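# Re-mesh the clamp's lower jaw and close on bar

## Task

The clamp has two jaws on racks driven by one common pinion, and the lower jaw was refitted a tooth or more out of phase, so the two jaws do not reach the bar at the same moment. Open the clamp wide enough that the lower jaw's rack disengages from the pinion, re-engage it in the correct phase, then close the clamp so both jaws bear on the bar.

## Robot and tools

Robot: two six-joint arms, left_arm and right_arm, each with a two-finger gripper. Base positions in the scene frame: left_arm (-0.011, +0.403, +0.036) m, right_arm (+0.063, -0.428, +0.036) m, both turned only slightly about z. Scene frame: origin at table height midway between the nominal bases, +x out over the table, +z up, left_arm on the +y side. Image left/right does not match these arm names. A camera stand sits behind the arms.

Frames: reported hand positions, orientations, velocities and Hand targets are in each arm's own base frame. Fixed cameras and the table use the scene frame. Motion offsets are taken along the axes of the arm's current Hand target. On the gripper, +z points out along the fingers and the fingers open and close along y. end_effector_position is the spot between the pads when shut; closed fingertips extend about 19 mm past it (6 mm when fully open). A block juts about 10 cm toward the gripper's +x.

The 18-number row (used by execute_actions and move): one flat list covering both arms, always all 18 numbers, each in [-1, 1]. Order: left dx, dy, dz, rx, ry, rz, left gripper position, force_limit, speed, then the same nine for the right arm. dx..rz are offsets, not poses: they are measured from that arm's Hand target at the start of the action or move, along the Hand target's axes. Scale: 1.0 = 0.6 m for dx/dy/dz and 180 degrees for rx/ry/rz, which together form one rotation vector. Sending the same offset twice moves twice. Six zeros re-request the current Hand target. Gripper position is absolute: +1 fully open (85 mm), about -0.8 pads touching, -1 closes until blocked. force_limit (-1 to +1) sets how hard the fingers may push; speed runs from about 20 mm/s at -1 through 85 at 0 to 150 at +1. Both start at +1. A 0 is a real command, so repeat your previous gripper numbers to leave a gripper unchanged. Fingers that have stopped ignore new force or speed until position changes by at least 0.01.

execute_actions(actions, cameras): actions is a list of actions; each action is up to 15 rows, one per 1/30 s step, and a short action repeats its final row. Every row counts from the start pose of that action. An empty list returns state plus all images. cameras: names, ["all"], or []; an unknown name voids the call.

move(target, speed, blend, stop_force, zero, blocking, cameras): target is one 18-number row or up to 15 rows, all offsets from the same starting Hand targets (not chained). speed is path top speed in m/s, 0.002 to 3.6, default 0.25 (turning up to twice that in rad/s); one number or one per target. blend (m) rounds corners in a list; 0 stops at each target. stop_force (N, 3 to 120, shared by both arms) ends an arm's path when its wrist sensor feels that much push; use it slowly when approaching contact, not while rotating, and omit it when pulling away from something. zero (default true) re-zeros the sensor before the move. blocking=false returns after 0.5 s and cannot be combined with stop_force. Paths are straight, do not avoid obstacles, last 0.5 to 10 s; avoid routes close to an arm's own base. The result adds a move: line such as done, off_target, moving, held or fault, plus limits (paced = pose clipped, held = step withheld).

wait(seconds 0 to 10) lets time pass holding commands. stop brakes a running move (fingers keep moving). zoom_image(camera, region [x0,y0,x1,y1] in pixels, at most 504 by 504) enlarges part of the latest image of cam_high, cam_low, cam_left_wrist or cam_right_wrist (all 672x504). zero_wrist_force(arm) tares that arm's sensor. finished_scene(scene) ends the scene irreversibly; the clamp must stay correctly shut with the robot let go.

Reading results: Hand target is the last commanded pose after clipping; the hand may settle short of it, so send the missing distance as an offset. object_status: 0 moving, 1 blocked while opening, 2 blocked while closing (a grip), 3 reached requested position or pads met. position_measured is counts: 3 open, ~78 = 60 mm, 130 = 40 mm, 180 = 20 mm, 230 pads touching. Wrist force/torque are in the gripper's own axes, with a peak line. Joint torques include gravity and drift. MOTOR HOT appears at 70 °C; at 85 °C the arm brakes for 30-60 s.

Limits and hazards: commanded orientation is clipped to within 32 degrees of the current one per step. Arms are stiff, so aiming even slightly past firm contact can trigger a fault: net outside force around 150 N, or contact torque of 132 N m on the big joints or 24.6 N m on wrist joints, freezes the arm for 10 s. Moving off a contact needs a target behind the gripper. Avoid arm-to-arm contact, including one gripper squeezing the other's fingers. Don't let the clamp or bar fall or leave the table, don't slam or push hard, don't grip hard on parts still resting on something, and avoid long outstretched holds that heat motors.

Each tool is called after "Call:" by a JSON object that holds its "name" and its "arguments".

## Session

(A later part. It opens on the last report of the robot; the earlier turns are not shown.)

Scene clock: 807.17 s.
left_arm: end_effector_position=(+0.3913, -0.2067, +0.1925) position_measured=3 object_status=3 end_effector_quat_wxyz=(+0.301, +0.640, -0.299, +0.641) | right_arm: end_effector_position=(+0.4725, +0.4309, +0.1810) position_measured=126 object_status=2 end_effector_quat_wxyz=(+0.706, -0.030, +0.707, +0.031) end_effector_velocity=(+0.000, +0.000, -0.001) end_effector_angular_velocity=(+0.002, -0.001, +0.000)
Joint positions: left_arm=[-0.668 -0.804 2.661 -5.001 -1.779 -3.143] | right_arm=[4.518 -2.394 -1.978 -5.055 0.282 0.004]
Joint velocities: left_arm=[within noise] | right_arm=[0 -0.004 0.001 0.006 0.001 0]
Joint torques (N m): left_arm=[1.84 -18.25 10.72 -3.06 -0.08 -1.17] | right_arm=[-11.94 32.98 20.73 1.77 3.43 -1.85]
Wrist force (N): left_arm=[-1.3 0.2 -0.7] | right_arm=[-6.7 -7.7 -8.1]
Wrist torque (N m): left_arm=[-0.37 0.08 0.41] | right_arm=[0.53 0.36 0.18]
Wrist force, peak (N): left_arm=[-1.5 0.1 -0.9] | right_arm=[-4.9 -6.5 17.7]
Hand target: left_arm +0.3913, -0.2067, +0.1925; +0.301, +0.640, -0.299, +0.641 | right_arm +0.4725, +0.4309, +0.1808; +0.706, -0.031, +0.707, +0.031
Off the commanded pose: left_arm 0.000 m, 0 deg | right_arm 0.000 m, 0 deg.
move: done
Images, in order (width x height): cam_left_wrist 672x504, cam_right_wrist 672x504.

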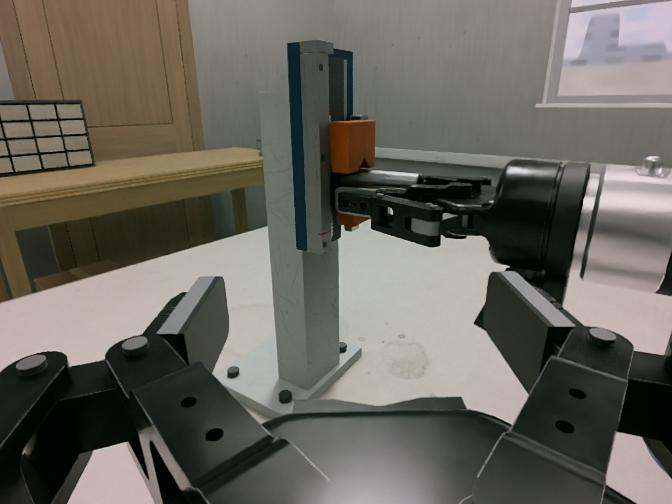

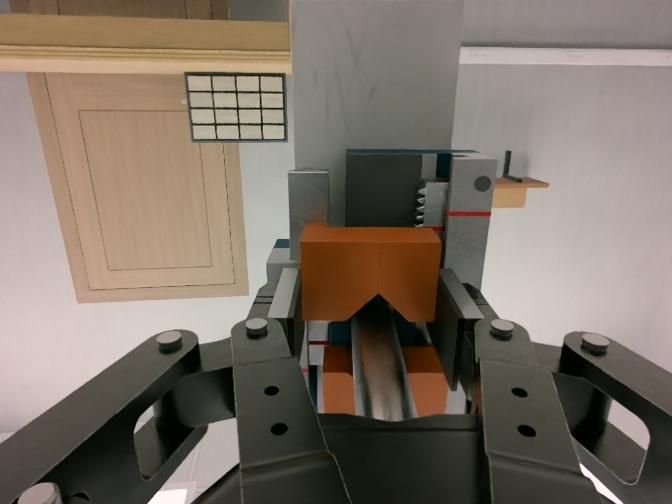

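Call:
{"name": "move", "arguments": {"target": [0,0,0,0,0,0,1,1,1,0.0167,0,0,0,0,0,-1,-0.8,-1], "speed": 0.02, "cameras": ["cam_left_wrist","cam_right_wrist"]}}

Call:
{"name": "zoom_image", "arguments": {"camera": "cam_left_wrist", "region": [270, 30, 450, 260]}}

Scene clock: 817.50 s.
left_arm: end_effector_position=(+0.3913, -0.2067, +0.1925) position_measured=3 object_status=3 end_effector_quat_wxyz=(+0.301, +0.640, -0.299, +0.641) | right_arm: end_effector_position=(+0.4725, +0.4309, +0.1710) position_measured=126 object_status=2 end_effector_quat_wxyz=(+0.706, -0.031, +0.707, +0.031) end_effector_velocity=(+0.000, +0.000, -0.002) end_effector_angular_velocity=(-0.003, +0.000, +0.000)
Joint positions: left_arm=[-0.668 -0.804 2.661 -5.001 -1.779 -3.143] | right_arm=[4.518 -2.419 -1.973 -5.036 0.282 0.003]
Joint velocities: left_arm=[within noise] | right_arm=[0 -0.005 0.001 0.003 0 -0.002]
Joint torques (N m): left_arm=[0.35 -18.41 10.51 -3.08 0.06 -1.36] | right_arm=[-5.17 31.58 18.75 2 1.42 -1.99]
Wrist force (N): left_arm=[-1.4 0.3 -0.6] | right_arm=[-6.3 -6.4 -4.7]
Wrist torque (N m): left_arm=[-0.35 0.10 0.41] | right_arm=[0.44 0.38 0.20]
Wrist force, peak (N): left_arm=[-1.6 0.4 -0.5] | right_arm=[-7.2 -8.1 -8.2]
Hand target: left_arm +0.3913, -0.2067, +0.1925; +0.301, +0.640, -0.299, +0.641 | right_arm +0.4725, +0.4309, +0.1708; +0.706, -0.031, +0.707, +0.031
Off the commanded pose: left_arm 0.000 m, 0 deg | right_arm 0.000 m, 0 deg.
move: done
Images, in order (width x height): cam_left_wrist 672x504, cam_right_wrist 672x504.

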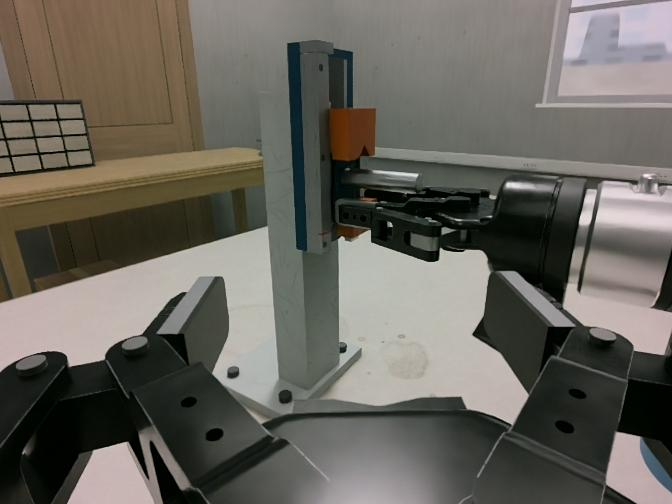

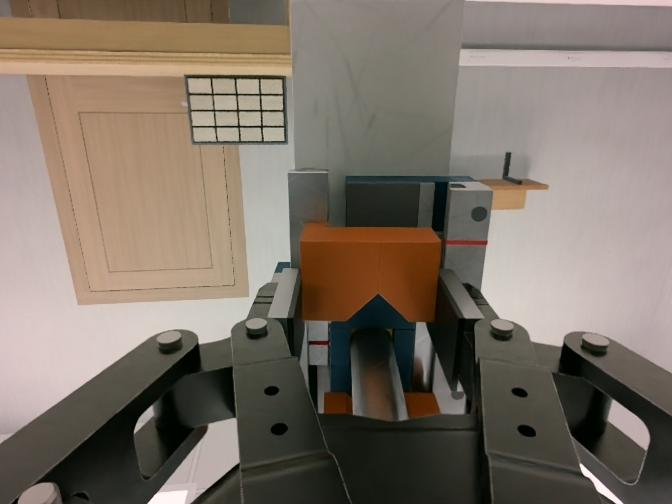

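Scaled by 2.191 from the camera's 672x504 image, which has a finer 960x720 frame.

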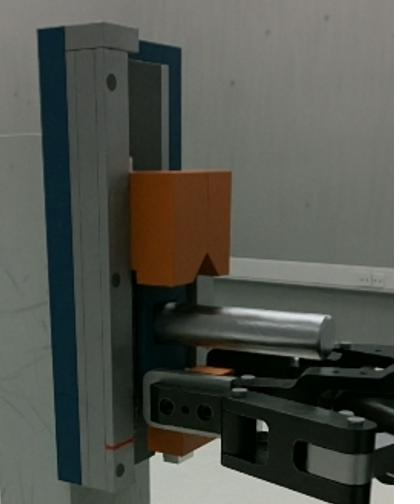

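Call:
{"name": "move", "arguments": {"target": [0,0,0,0,0,0,1,1,1,0.0133,0,0,0,0,0,-1,-0.8,-1], "speed": 0.02, "cameras": ["cam_left_wrist","cam_right_wrist"]}}

Call:
{"name": "zoom_image", "arguments": {"camera": "cam_left_wrist", "region": [270, 30, 450, 260]}}

Scene clock: 840.47 s.
left_arm: end_effector_position=(+0.3913, -0.2067, +0.1925) position_measured=3 object_status=3 end_effector_quat_wxyz=(+0.301, +0.640, -0.299, +0.641) | right_arm: end_effector_position=(+0.4725, +0.4309, +0.1630) position_measured=126 object_status=2 end_effector_quat_wxyz=(+0.706, -0.030, +0.707, +0.031)
Joint positions: left_arm=[-0.668 -0.804 2.661 -5.001 -1.779 -3.143] | right_arm=[4.518 -2.438 -1.968 -5.022 0.282 0.004]
Joint torques (N m): left_arm=[0.71 -17.63 9.54 -3.3 0 -1.38] | right_arm=[13.43 33.1 16.81 2.13 0.05 -1.78]
Wrist force (N): left_arm=[-1.6 0.5 -0.6] | right_arm=[-4.9 -5.5 -2.6]
Wrist torque (N m): left_arm=[-0.33 0.12 0.41] | right_arm=[0.33 0.29 0.26]
Wrist force, peak (N): left_arm=[-1.7 0.3 -0.8] | right_arm=[-6.9 -6.4 -4.7]
Hand target: left_arm +0.3913, -0.2067, +0.1925; +0.301, +0.640, -0.299, +0.641 | right_arm +0.4725, +0.4309, +0.1628; +0.706, -0.031, +0.707, +0.031
Off the commanded pose: left_arm 0.000 m, 0 deg | right_arm 0.000 m, 0 deg.
move: done
Images, in order (width x height): cam_left_wrist 672x504, cam_right_wrist 672x504.

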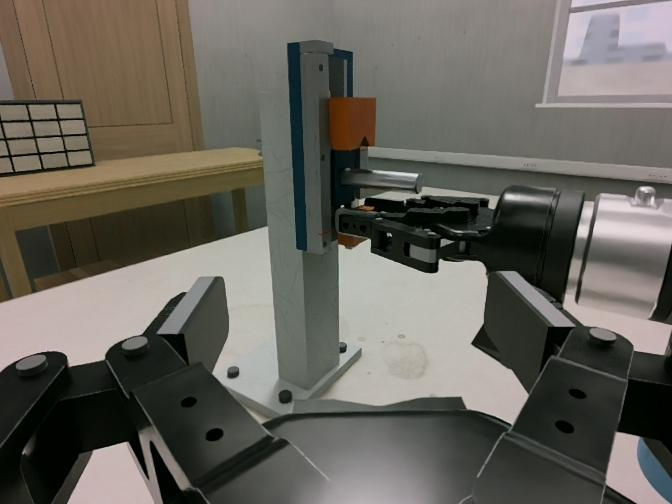

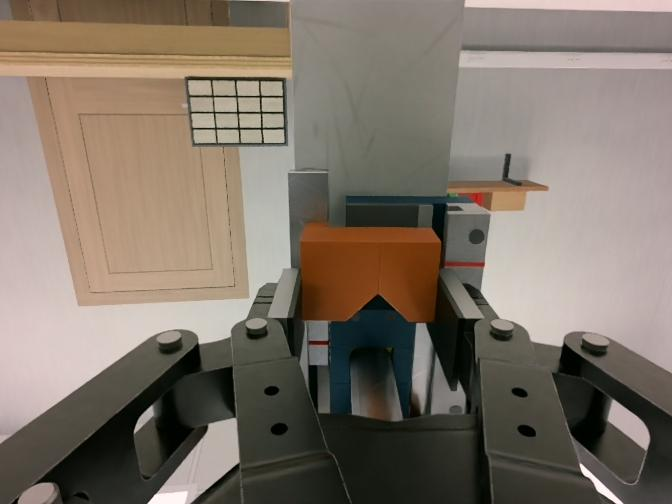

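Scaled by 2.191 from the camera's 672x504 image, which has a finer 960x720 frame.

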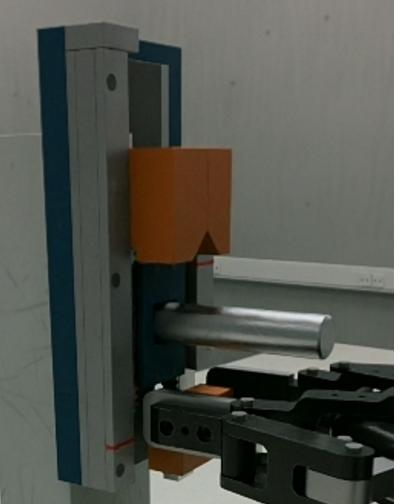

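Call:
{"name": "move", "arguments": {"target": [0,0,0,0,0,0,1,1,1,0.01,0,0,0,0,0,-1,-0.8,-1], "speed": 0.02, "cameras": ["cam_left_wrist","cam_right_wrist"]}}

Call:
{"name": "zoom_image", "arguments": {"camera": "cam_left_wrist", "region": [270, 30, 450, 260]}}

Call:
{"name": "zoom_image", "arguments": {"camera": "cam_right_wrist", "region": [260, 200, 480, 430]}}

Scene clock: 853.87 s.
left_arm: end_effector_position=(+0.3913, -0.2067, +0.1925) position_measured=3 object_status=3 end_effector_quat_wxyz=(+0.301, +0.640, -0.299, +0.641) | right_arm: end_effector_position=(+0.4725, +0.4309, +0.1570) position_measured=126 object_status=2 end_effector_quat_wxyz=(+0.706, -0.030, +0.707, +0.031)
Joint positions: left_arm=[-0.668 -0.804 2.661 -5.001 -1.779 -3.143] | right_arm=[4.518 -2.453 -1.964 -5.011 0.282 0.003]
Joint torques (N m): left_arm=[-1.21 -17.93 9.85 -2.84 0.01 -1.29] | right_arm=[12.58 35.47 17.38 2.17 -0.27 -0.31]
Wrist force (N): left_arm=[-1.3 0.3 -0.6] | right_arm=[-4.0 -4.6 -2.8]
Wrist torque (N m): left_arm=[-0.35 0.07 0.41] | right_arm=[0.28 0.31 0.33]
Wrist force, peak (N): left_arm=[-1.8 0.4 -0.7] | right_arm=[-5.9 -5.9 -2.6]
Hand target: left_arm +0.3913, -0.2067, +0.1925; +0.301, +0.640, -0.299, +0.641 | right_arm +0.4725, +0.4309, +0.1568; +0.706, -0.031, +0.707, +0.031
Off the commanded pose: left_arm 0.000 m, 0 deg | right_arm 0.000 m, 0 deg.
move: done
Images, in order (width x height): cam_left_wrist 672x504, cam_right_wrist 672x504.

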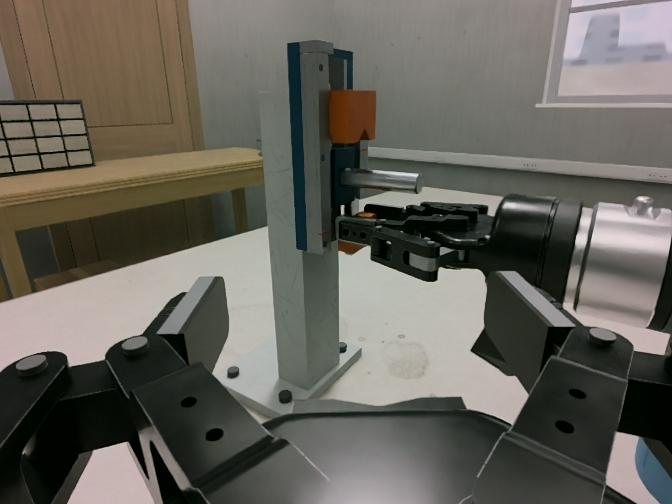

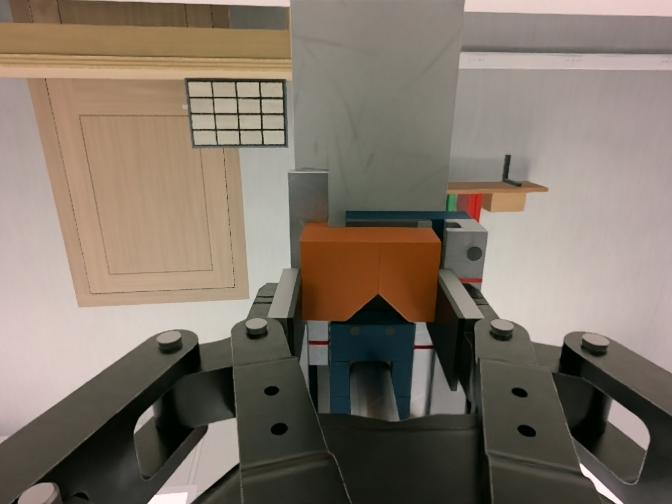

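Scaled by 2.191 from the camera's 672x504 image, which has a finer 960x720 frame.

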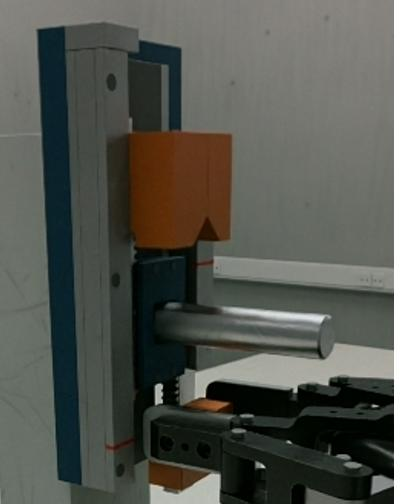

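Scaled by 2.191 from the camera's 672x504 image, which has a finer 960x720 frame.

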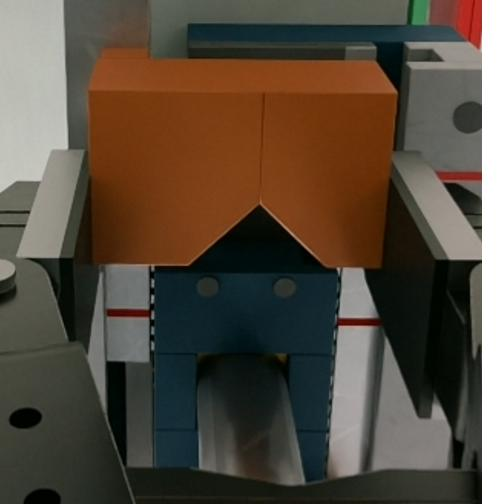

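Call:
{"name": "move", "arguments": {"target": [0,0,0,0,0,0,1,1,1,0.0067,0,0,0,0,0,-1,-0.8,-1], "speed": 0.02, "cameras": ["cam_left_wrist","cam_right_wrist"]}}

Call:
{"name": "zoom_image", "arguments": {"camera": "cam_left_wrist", "region": [270, 30, 450, 260]}}

Call:
{"name": "zoom_image", "arguments": {"camera": "cam_right_wrist", "region": [260, 200, 480, 430]}}

Scene clock: 873.27 s.
left_arm: end_effector_position=(+0.3913, -0.2067, +0.1925) position_measured=3 object_status=3 end_effector_quat_wxyz=(+0.301, +0.640, -0.299, +0.641) | right_arm: end_effector_position=(+0.4725, +0.4309, +0.1530) position_measured=126 object_status=2 end_effector_quat_wxyz=(+0.706, -0.031, +0.707, +0.031)
Joint positions: left_arm=[-0.668 -0.804 2.661 -5.001 -1.779 -3.143] | right_arm=[4.518 -2.462 -1.961 -5.004 0.282 0.003]
Joint torques (N m): left_arm=[-1.74 -17.89 8.44 -2.88 -0.11 -1.23] | right_arm=[7.56 34.84 18.43 2.89 -0.3 2.23]
Wrist force (N): left_arm=[-1.5 0.5 -0.6] | right_arm=[-1.3 -0.4 -2.9]
Wrist torque (N m): left_arm=[-0.32 0.10 0.41] | right_arm=[0.11 0.35 0.27]
Wrist force, peak (N): left_arm=[-1.8 0.2 -0.6] | right_arm=[-4.2 -4.9 -2.8]
Hand target: left_arm +0.3913, -0.2067, +0.1925; +0.301, +0.640, -0.299, +0.641 | right_arm +0.4725, +0.4309, +0.1528; +0.706, -0.031, +0.707, +0.031
Off the commanded pose: left_arm 0.000 m, 0 deg | right_arm 0.000 m, 0 deg.
move: done
Images, in order (width x height): cam_left_wrist 672x504, cam_right_wrist 672x504.

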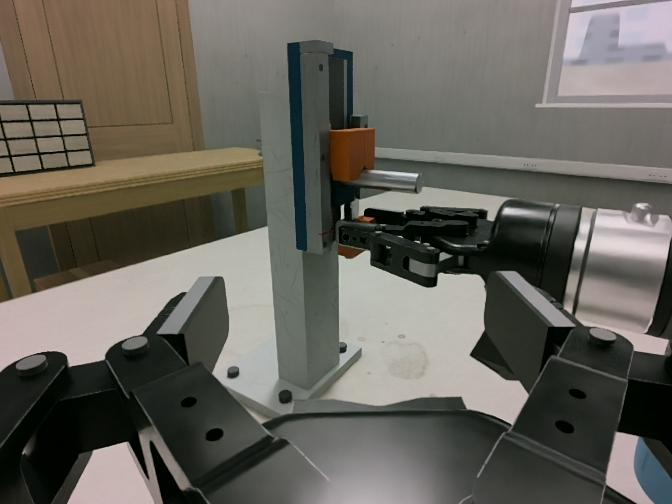

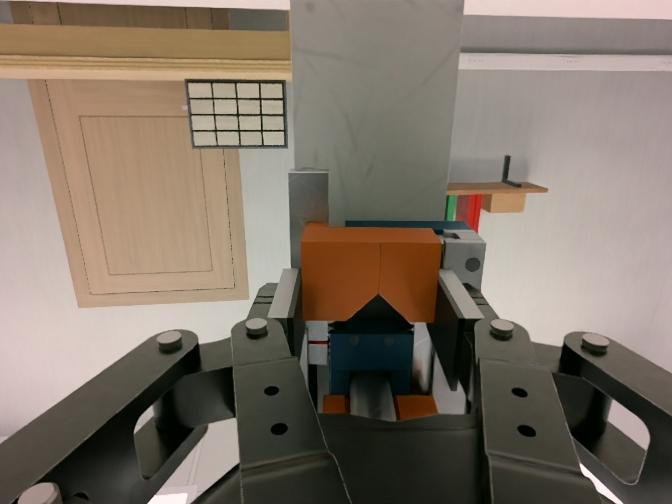

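Scaled by 2.191 from the camera's 672x504 image, which has a finer 960x720 frame.

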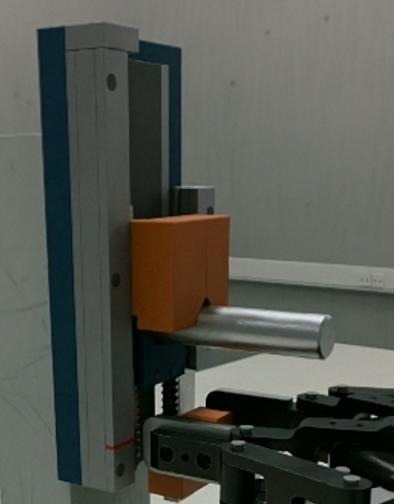

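Scaled by 2.191 from the camera's 672x504 image, which has a finer 960x720 frame.

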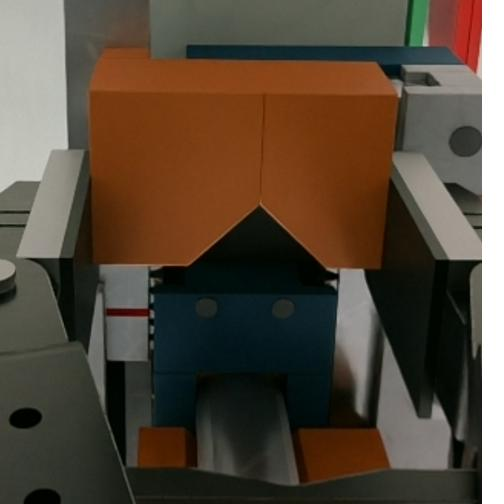

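Call:
{"name": "zoom_image", "arguments": {"camera": "cam_left_wrist", "region": [315, 170, 385, 260]}}

Call:
{"name": "zoom_image", "arguments": {"camera": "cam_right_wrist", "region": [290, 300, 450, 430]}}

Scaled by 5.600 from the camera's 672x504 image, which has a finer 960x720 frame.

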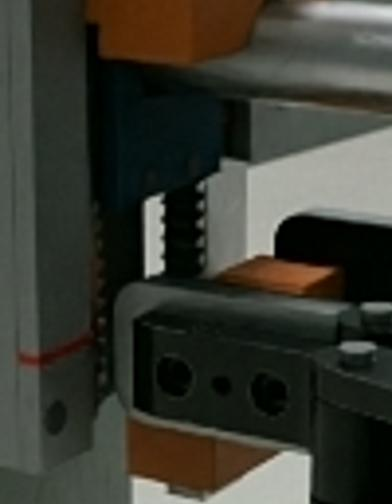

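Scaled by 3.150 from the camera's 672x504 image, which has a finer 960x720 frame.

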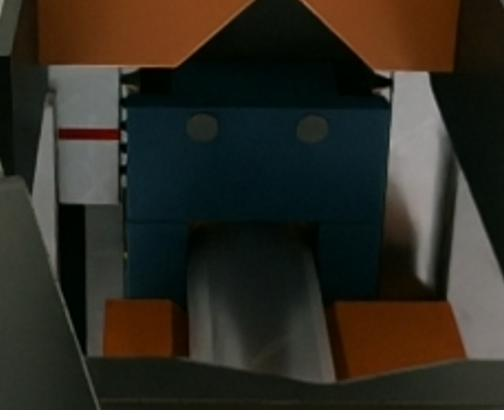

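Call:
{"name": "move", "arguments": {"target": [[0.229,0.1205,0.1673,0.3027,-0.1532,-0.0811,1,1,1,0,0,0,0,0,0,-1,-0.8,-1],[0.1258,0.1258,0.3103,0.3027,-0.1532,-0.0811,1,1,1,0,0,0,0,0,0,-1,-0.8,-1]], "speed": 0.15, "blend": [0.02,0], "cameras": ["all"]}}

Scene clock: 1064.87 s.
left_arm: end_effector_position=(+0.3912, -0.2077, +0.1935) position_measured=3 object_status=3 end_effector_quat_wxyz=(+0.299, +0.642, -0.297, +0.640) | right_arm: end_effector_position=(+0.4725, +0.4309, +0.1528) position_measured=126 object_status=2 end_effector_quat_wxyz=(+0.706, -0.031, +0.707, +0.031)
Joint positions: left_arm=[-0.681 -0.811 2.668 -4.996 -1.76 -3.144] | right_arm=[4.518 -2.463 -1.961 -5.004 0.282 0.003]
Joint torques (N m): left_arm=[6.87 -18.91 -3.44 -3.25 -1.88 1.35] | right_arm=[-10.36 35.13 17.63 2.71 -1.66 -1.93]
Wrist force (N): left_arm=[-1.4 0.3 -0.7] | right_arm=[-1.2 0.0 -3.4]
Wrist torque (N m): left_arm=[-0.34 0.09 0.34] | right_arm=[0.19 0.34 0.27]
Wrist force, peak (N): left_arm=[0.3 2.1 -0.5] | right_arm=[-1.6 -0.4 -3.3]
Hand target: left_arm +0.3912, -0.2076, +0.1934; +0.299, +0.642, -0.297, +0.640 (not the last commanded pose) | right_arm +0.4725, +0.4309, +0.1528; +0.706, -0.031, +0.707, +0.031
Off the commanded pose: left_arm 0.213 m, 62 deg | right_arm 0.000 m, 0 deg.
move: held (left_arm; a check stopped the path); path passed 0 of 2 targets; limits=held
pose unreachable (left arm): on one or more control steps of this call, first in action 0 (counted from 0), this arm could not follow its commanded pose, so it was not sent that pose on those steps. It may still have moved: this result reports where it is.
cause: moving toward the commanded pose would bring two parts of the arm too close to each other (joints 3 (elbow) to 5 (wrist 2) lie between them).

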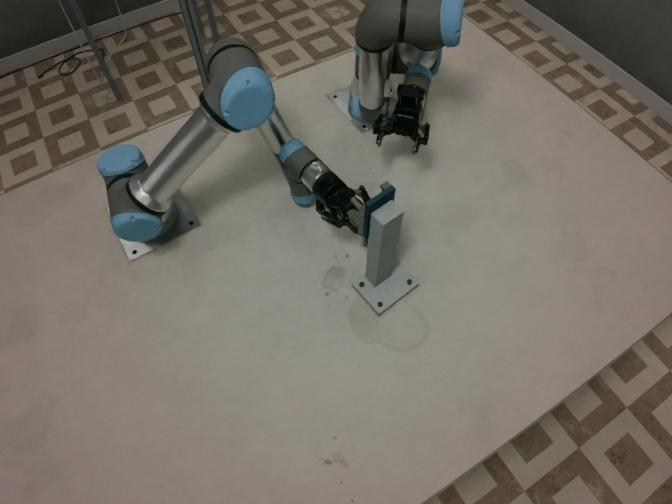

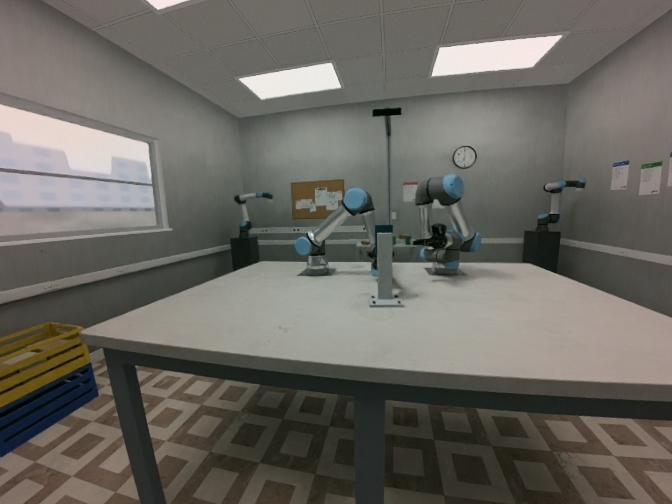

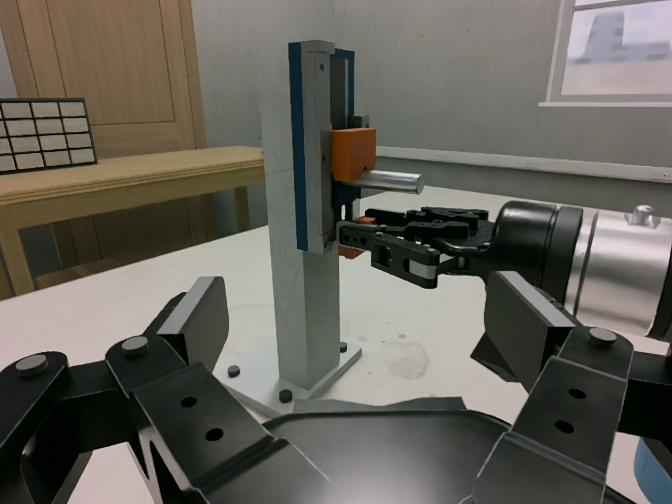

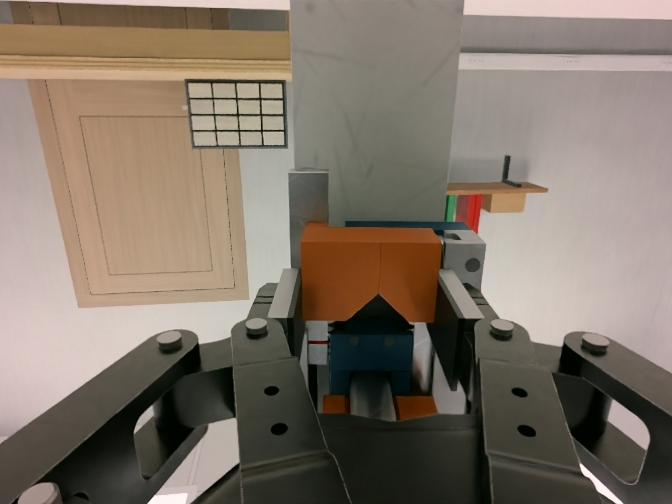

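Call:
{"name": "move", "arguments": {"target": [[0.244,-0.028,0.0935,0,0,0,1,1,1,0,0,0,0,0,0,-1,-0.8,-1],[0.244,0.0937,0.1873,0.3027,-0.1532,-0.0811,1,1,1,0,0,0,0,0,0,-1,-0.8,-1],[0.1242,0.1247,0.3093,0.3027,-0.1532,-0.0811,1,1,1,0,0,0,0,0,0,-1,-0.8,-1]], "speed": 0.2, "blend": [0.02,0.02,0], "cameras": ["all"]}}

Scene clock: 1088.07 s.
left_arm: end_effector_position=(+0.4455, -0.3854, +0.2774) position_measured=3 object_status=3 end_effector_quat_wxyz=(-0.026, +0.866, +0.045, +0.498) | right_arm: end_effector_position=(+0.4725, +0.4309, +0.1528) position_measured=126 object_status=2 end_effector_quat_wxyz=(+0.706, -0.031, +0.707, +0.031)
Joint positions: left_arm=[-1.358 -1.546 2.078 -2.289 -0.537 -4.497] | right_arm=[4.518 -2.463 -1.961 -5.004 0.282 0.003]
Joint torques (N m): left_arm=[-6.64 -37.91 -14.89 -1.22 3.3 -1.47] | right_arm=[-11.1 35.81 19.3 3.07 -1.29 -2.16]
Wrist force (N): left_arm=[-1.6 0.4 -0.3] | right_arm=[-0.5 -0.3 -3.3]
Wrist torque (N m): left_arm=[-0.10 0.05 0.38] | right_arm=[0.14 0.31 0.27]
Wrist force, peak (N): left_arm=[-2.1 3.3 2.1] | right_arm=[-1.5 -0.4 -3.4]
Hand target: left_arm +0.4454, -0.3853, +0.2775; -0.026, +0.866, +0.045, +0.498 (not the last commanded pose) | right_arm +0.4725, +0.4309, +0.1528; +0.706, -0.031, +0.707, +0.031
Off the commanded pose: left_arm 0.018 m, 0 deg | right_arm 0.000 m, 0 deg.
move: held (left_arm; a check stopped the path); limits=held
pose unreachable (left arm): on one or more control steps of this call, first in action 0 (counted from 0), this arm could not follow its commanded pose, so it was not sent that pose on those steps. It may still have moved: this result reports where it is.
cause: moving toward the commanded pose would bring a part of the arm too close to another arm (a part of this arm just beyond joint 5 (wrist 2) and a part of the right arm just beyond its joint 2 (shoulder lift), 14 mm apart when this arm was first held).

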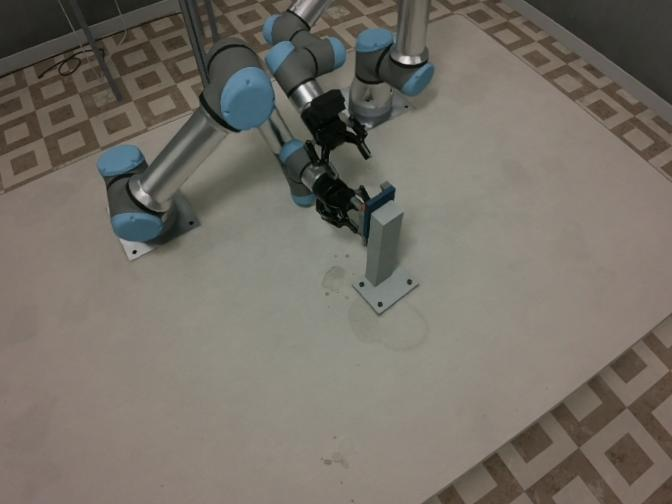

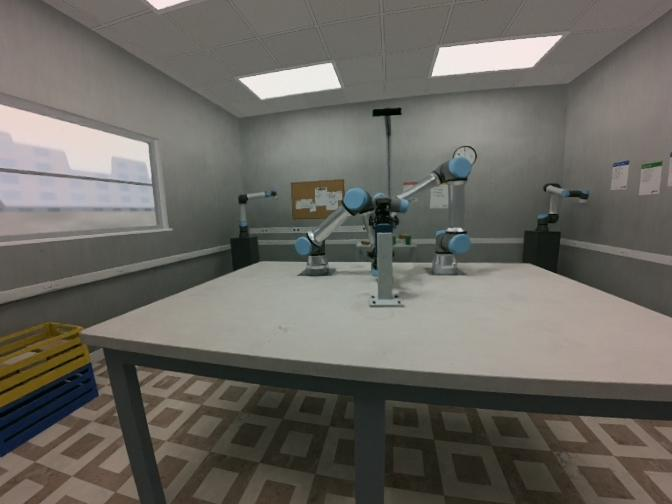

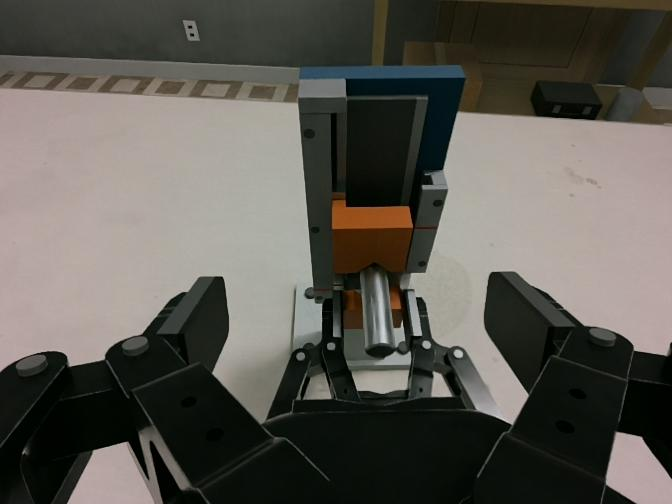

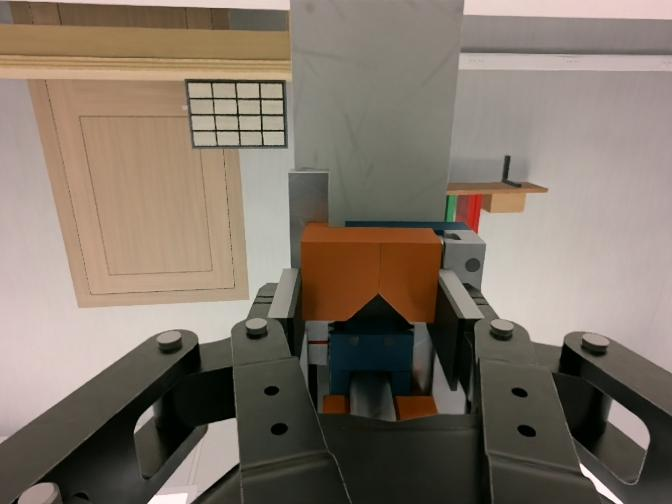

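Call:
{"name": "zoom_image", "arguments": {"camera": "cam_left_wrist", "region": [280, 50, 480, 370]}}

Scaled by 1.575 from the camera's 672x504 image, which has a finer 960x720 frame.

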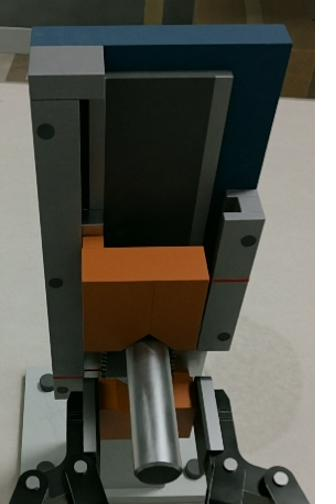

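Call:
{"name": "move", "arguments": {"target": [0.0862,0.0227,0.024,-0.0046,-0.0833,0.0026,1,1,1,0,0,0,0,0,0,-1,-0.8,-1], "speed": 0.15, "cameras": ["cam_left_wrist"]}}

Call:
{"name": "zoom_image", "arguments": {"camera": "cam_left_wrist", "region": [260, 50, 500, 400]}}

Scene clock: 1237.60 s.
left_arm: end_effector_position=(+0.4850, -0.3948, +0.3149) position_measured=3 object_status=3 end_effector_quat_wxyz=(-0.015, +0.924, +0.041, +0.381) | right_arm: end_effector_position=(+0.4725, +0.4309, +0.1528) position_measured=126 object_status=2 end_effector_quat_wxyz=(+0.706, -0.031, +0.707, +0.031)
Joint positions: left_arm=[-1.196 -1.517 1.82 -2.151 -0.829 -4.317] | right_arm=[4.518 -2.463 -1.961 -5.004 0.282 0.003]
Joint torques (N m): left_arm=[6.13 -19.1 -32.39 -1.57 -0.4 1.56] | right_arm=[-10.74 35.28 17.66 2.75 -1.39 -1.86]
Wrist force (N): left_arm=[-1.0 0.5 0.0] | right_arm=[-1.0 -0.2 -3.0]
Wrist torque (N m): left_arm=[0.04 -0.04 0.24] | right_arm=[0.16 0.34 0.26]
Wrist force, peak (N): left_arm=[-2.4 0.5 -0.6] | right_arm=[-1.2 -0.3 -3.5]
Hand target: left_arm +0.4851, -0.3949, +0.3149; -0.015, +0.924, +0.041, +0.381 | right_arm +0.4725, +0.4309, +0.1528; +0.706, -0.031, +0.707, +0.031
Off the commanded pose: left_arm 0.000 m, 0 deg | right_arm 0.000 m, 0 deg.
move: done
Images, in order (width x height): cam_left_wrist 672x504.

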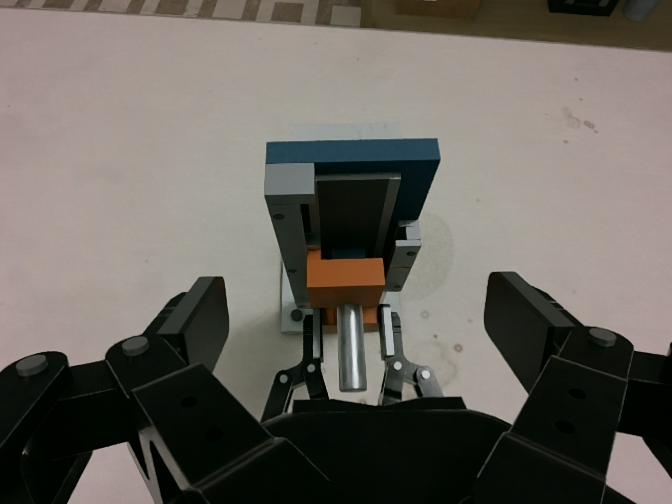

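Scaled by 1.440 from the camera's 672x504 image, which has a finer 960x720 frame.

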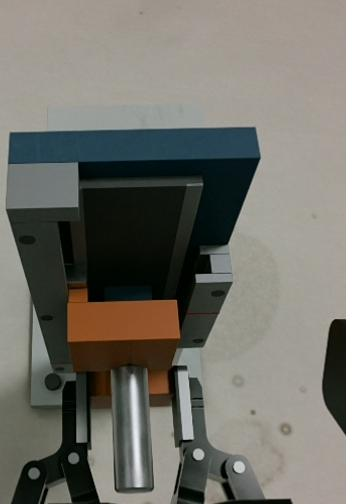

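Call:
{"name": "move", "arguments": {"target": [-0.0467,-0.0013,0.1413,0,0,0,1,1,1,0,0,0,0,0,0,-1,-0.8,-1], "speed": 0.08, "cameras": ["cam_left_wrist","cam_right_wrist"]}}

Call:
{"name": "zoom_image", "arguments": {"camera": "cam_left_wrist", "region": [200, 150, 520, 430]}}

Scene clock: 1276.90 s.
left_arm: end_effector_position=(+0.5247, -0.3908, +0.2352) position_measured=3 object_status=3 end_effector_quat_wxyz=(-0.015, +0.924, +0.041, +0.381) | right_arm: end_effector_position=(+0.4725, +0.4309, +0.1528) position_measured=126 object_status=2 end_effector_quat_wxyz=(+0.706, -0.031, +0.707, +0.031)
Joint positions: left_arm=[-1.121 -1.378 1.9 -2.434 -0.852 -4.221] | right_arm=[4.518 -2.463 -1.961 -5.004 0.282 0.003]
Joint torques (N m): left_arm=[6.29 -22.64 -16.64 -4.6 -0.32 1.47] | right_arm=[-10.57 35.51 16.13 2.7 -1.39 -1.98]
Wrist force (N): left_arm=[-1.2 0.5 -0.1] | right_arm=[-1.2 -0.4 -3.0]
Wrist torque (N m): left_arm=[0.01 -0.01 0.23] | right_arm=[0.11 0.37 0.26]
Wrist force, peak (N): left_arm=[-1.3 0.9 0.5] | right_arm=[-1.5 -0.2 -3.5]
Hand target: left_arm +0.5248, -0.3908, +0.2351; -0.015, +0.924, +0.041, +0.381 | right_arm +0.4725, +0.4309, +0.1528; +0.706, -0.031, +0.707, +0.031
Off the commanded pose: left_arm 0.000 m, 0 deg | right_arm 0.000 m, 0 deg.
move: done
Images, in order (width x height): cam_left_wrist 672x504, cam_right_wrist 672x504.

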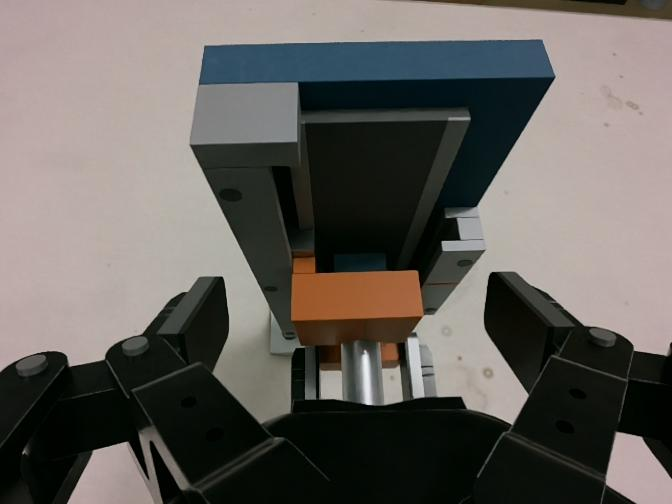

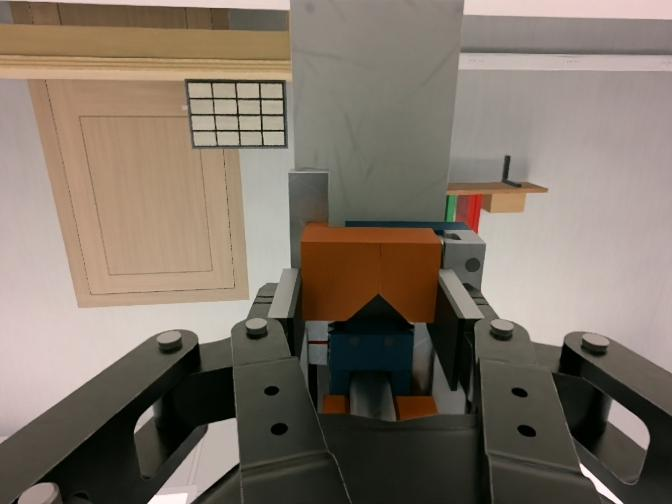

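Scaled by 1.575 from the camera's 672x504 image, which has a finer 960x720 frame.

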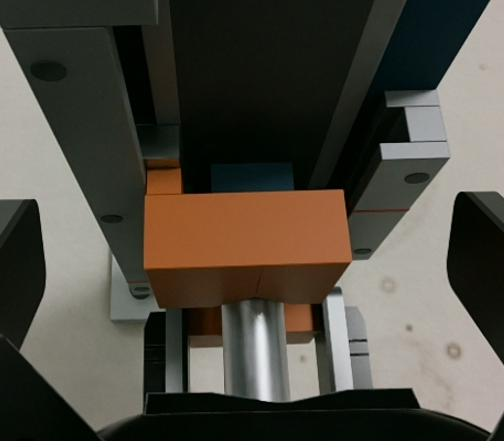

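Call:
{"name": "move", "arguments": {"target": [0,0,0,0,0,0,-1,-0.8,-1,0,0,0,0,0,0,-1,-0.8,-1], "cameras": ["cam_left_wrist"]}}

Scene clock: 1289.10 s.
left_arm: end_effector_position=(+0.5230, -0.3924, +0.2332) position_measured=117 object_status=2 end_effector_quat_wxyz=(-0.013, +0.926, +0.040, +0.376) | right_arm: end_effector_position=(+0.4725, +0.4309, +0.1528) position_measured=126 object_status=2 end_effector_quat_wxyz=(+0.706, -0.031, +0.707, +0.031)
Joint positions: left_arm=[-1.121 -1.378 1.9 -2.434 -0.864 -4.221] | right_arm=[4.518 -2.463 -1.961 -5.004 0.282 0.003]
Joint torques (N m): left_arm=[38.41 -29.37 -45.98 -11.37 11.37 1.25] | right_arm=[-10.85 37.81 18.1 2.78 -1.29 -2.11]
Wrist force (N): left_arm=[-77.0 -34.8 -96.5] | right_arm=[-0.8 -0.3 -3.0]
Wrist torque (N m): left_arm=[2.82 0.50 -1.87] | right_arm=[0.14 0.36 0.27]
Wrist force, peak (N): left_arm=[-77.0 -34.8 -96.5] | right_arm=[-1.1 -0.6 -3.5]
Hand target: left_arm +0.5248, -0.3908, +0.2351; -0.015, +0.924, +0.041, +0.381 | right_arm +0.4725, +0.4309, +0.1528; +0.706, -0.031, +0.707, +0.031
Off the commanded pose: left_arm 0.003 m, 1 deg | right_arm 0.000 m, 0 deg.
move: done
Images, in order (width x height): cam_left_wrist 672x504.

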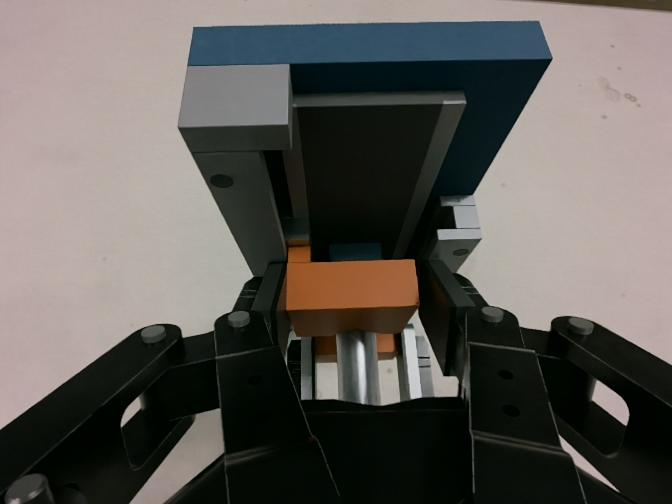

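Call:
{"name": "move", "arguments": {"target": [0,0,0,0,0,0,1,-0.8,-0.5,0,0,0,0,0,0,-1,-0.8,-1], "cameras": ["cam_left_wrist"]}}

Scene clock: 1297.73 s.
left_arm: end_effector_position=(+0.5248, -0.3908, +0.2351) position_measured=3 object_status=3 end_effector_quat_wxyz=(-0.015, +0.924, +0.041, +0.381) | right_arm: end_effector_position=(+0.4725, +0.4309, +0.1528) position_measured=126 object_status=2 end_effector_quat_wxyz=(+0.706, -0.031, +0.707, +0.031)
Joint positions: left_arm=[-1.121 -1.378 1.9 -2.434 -0.852 -4.221] | right_arm=[4.518 -2.463 -1.961 -5.004 0.282 0.003]
Joint torques (N m): left_arm=[-7.95 -26.26 -16.65 -3.53 -0.21 1.39] | right_arm=[-10.58 37.59 19.08 2.7 -1.2 -1.7]
Wrist force (N): left_arm=[-1.1 0.4 0.0] | right_arm=[-1.3 0.0 -2.8]
Wrist torque (N m): left_arm=[-0.01 -0.03 0.23] | right_arm=[0.17 0.36 0.27]
Wrist force, peak (N): left_arm=[-76.6 -34.6 -96.7] | right_arm=[-1.4 -0.5 -3.3]
Hand target: left_arm +0.5248, -0.3908, +0.2351; -0.015, +0.924, +0.041, +0.381 | right_arm +0.4725, +0.4309, +0.1528; +0.706, -0.031, +0.707, +0.031
Off the commanded pose: left_arm 0.000 m, 0 deg | right_arm 0.000 m, 0 deg.
move: done
Images, in order (width x height): cam_left_wrist 672x504.

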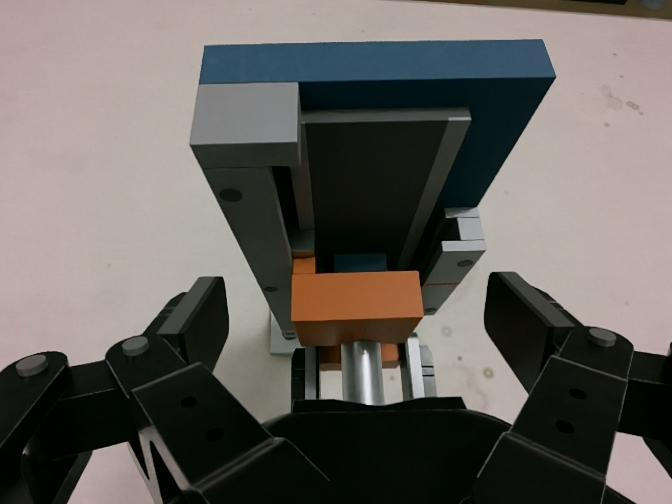

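Call:
{"name": "move", "arguments": {"target": [[-0.0071,0,-0.0071,0,0,0,1,-0.8,-0.5,0,0,0,0,0,0,-1,-0.8,-1],[-0.0071,0,-0.0071,0,0,0,-0.1,-0.8,-1,0,0,0,0,0,0,-1,-0.8,-1]], "speed": 0.05, "cameras": ["cam_left_wrist"]}}

Call:
{"name": "zoom_image", "arguments": {"camera": "cam_left_wrist", "region": [200, 200, 500, 430]}}

Scene clock: 1330.80 s.
left_arm: end_effector_position=(+0.5188, -0.3913, +0.2351) position_measured=126 object_status=2 end_effector_quat_wxyz=(-0.015, +0.924, +0.041, +0.381) | right_arm: end_effector_position=(+0.4725, +0.4309, +0.1528) position_measured=126 object_status=2 end_effector_quat_wxyz=(+0.706, -0.031, +0.707, +0.031)
Joint positions: left_arm=[-1.132 -1.387 1.909 -2.425 -0.849 -4.235] | right_arm=[4.518 -2.463 -1.961 -5.004 0.282 0.003]
Joint torques (N m): left_arm=[-7.88 -40.77 -17.64 -3.16 0.38 -1.49] | right_arm=[-11.21 37.6 17.54 2.8 -1.18 -1.88]
Wrist force (N): left_arm=[-1.3 -4.4 -5.5] | right_arm=[-0.5 -0.5 -3.1]
Wrist torque (N m): left_arm=[0.20 -0.03 0.30] | right_arm=[0.11 0.33 0.27]
Wrist force, peak (N): left_arm=[-0.9 -4.4 -6.0] | right_arm=[-1.6 -0.2 -3.3]
Hand target: left_arm +0.5188, -0.3913, +0.2351; -0.015, +0.924, +0.041, +0.381 | right_arm +0.4725, +0.4309, +0.1528; +0.706, -0.031, +0.707, +0.031
Off the commanded pose: left_arm 0.000 m, 0 deg | right_arm 0.000 m, 0 deg.
move: done
Images, in order (width x height): cam_left_wrist 672x504.

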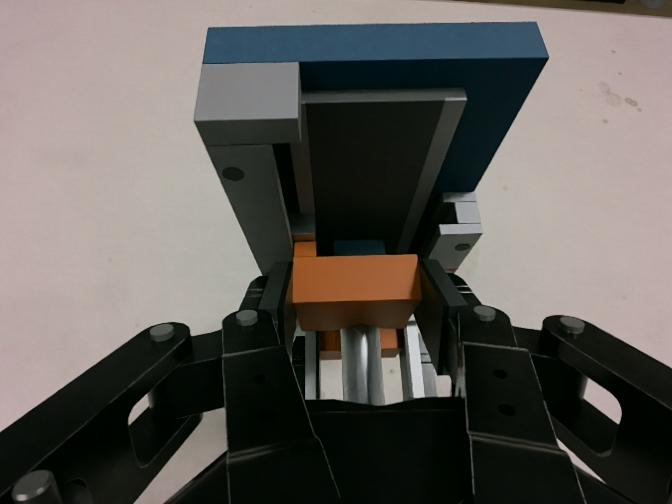

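Scaled by 1.680 from the camera's 672x504 image, which has a finer 960x720 frame.

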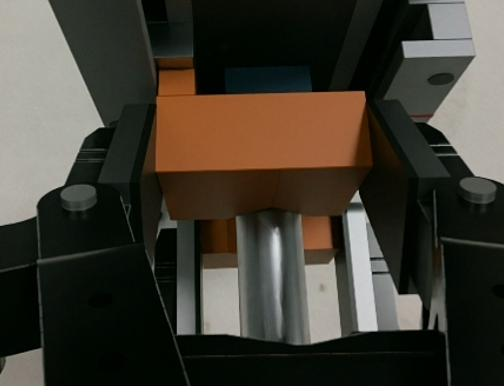

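Call:
{"name": "move", "arguments": {"target": [0.0435,0,-0.0440,0,0,0,-0.1,-0.8,-1,0,0,0,0,0,0,-1,-0.8,-1], "speed": 0.03, "cameras": ["cam_left_wrist","cam_right_wrist"]}}

Call:
{"name": "zoom_image", "arguments": {"camera": "cam_right_wrist", "region": [260, 200, 480, 430]}}

Scene clock: 1348.13 s.
left_arm: end_effector_position=(+0.5187, -0.3913, +0.2720) position_measured=126 object_status=2 end_effector_quat_wxyz=(-0.015, +0.924, +0.041, +0.381) | right_arm: end_effector_position=(+0.4725, +0.4309, +0.1528) position_measured=126 object_status=2 end_effector_quat_wxyz=(+0.706, -0.031, +0.707, +0.031)
Joint positions: left_arm=[-1.132 -1.429 1.853 -2.327 -0.849 -4.235] | right_arm=[4.518 -2.463 -1.961 -5.004 0.282 0.003]
Joint torques (N m): left_arm=[-8.29 -48.21 -33.71 -2.34 2.66 -1.19] | right_arm=[-9.89 36.26 17.21 2.96 -1.35 -2.13]
Wrist force (N): left_arm=[-3.3 1.0 2.4] | right_arm=[-1.1 0.1 -3.1]
Wrist torque (N m): left_arm=[-0.06 -0.04 0.29] | right_arm=[0.20 0.37 0.26]
Wrist force, peak (N): left_arm=[-0.8 -4.5 -6.1] | right_arm=[-1.4 -0.1 -3.5]
Hand target: left_arm +0.5187, -0.3913, +0.2722; -0.015, +0.924, +0.041, +0.381 | right_arm +0.4725, +0.4309, +0.1528; +0.706, -0.031, +0.707, +0.031
Off the commanded pose: left_arm 0.000 m, 0 deg | right_arm 0.000 m, 0 deg.
move: done
Images, in order (width x height): cam_left_wrist 672x504, cam_right_wrist 672x504.

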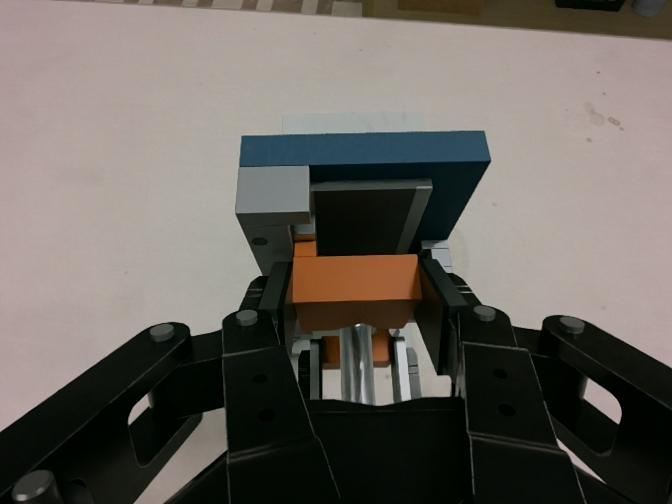

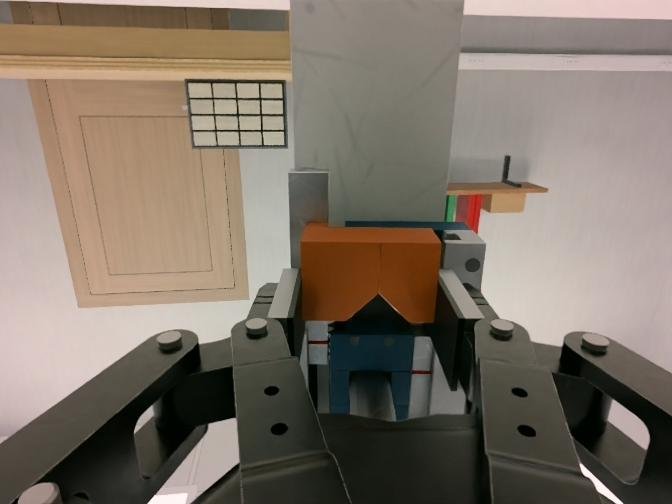

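Scaled by 2.191 from the camera's 672x504 image, which has a finer 960x720 frame.

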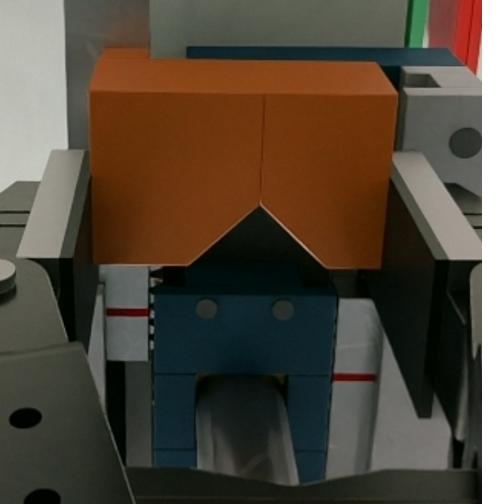

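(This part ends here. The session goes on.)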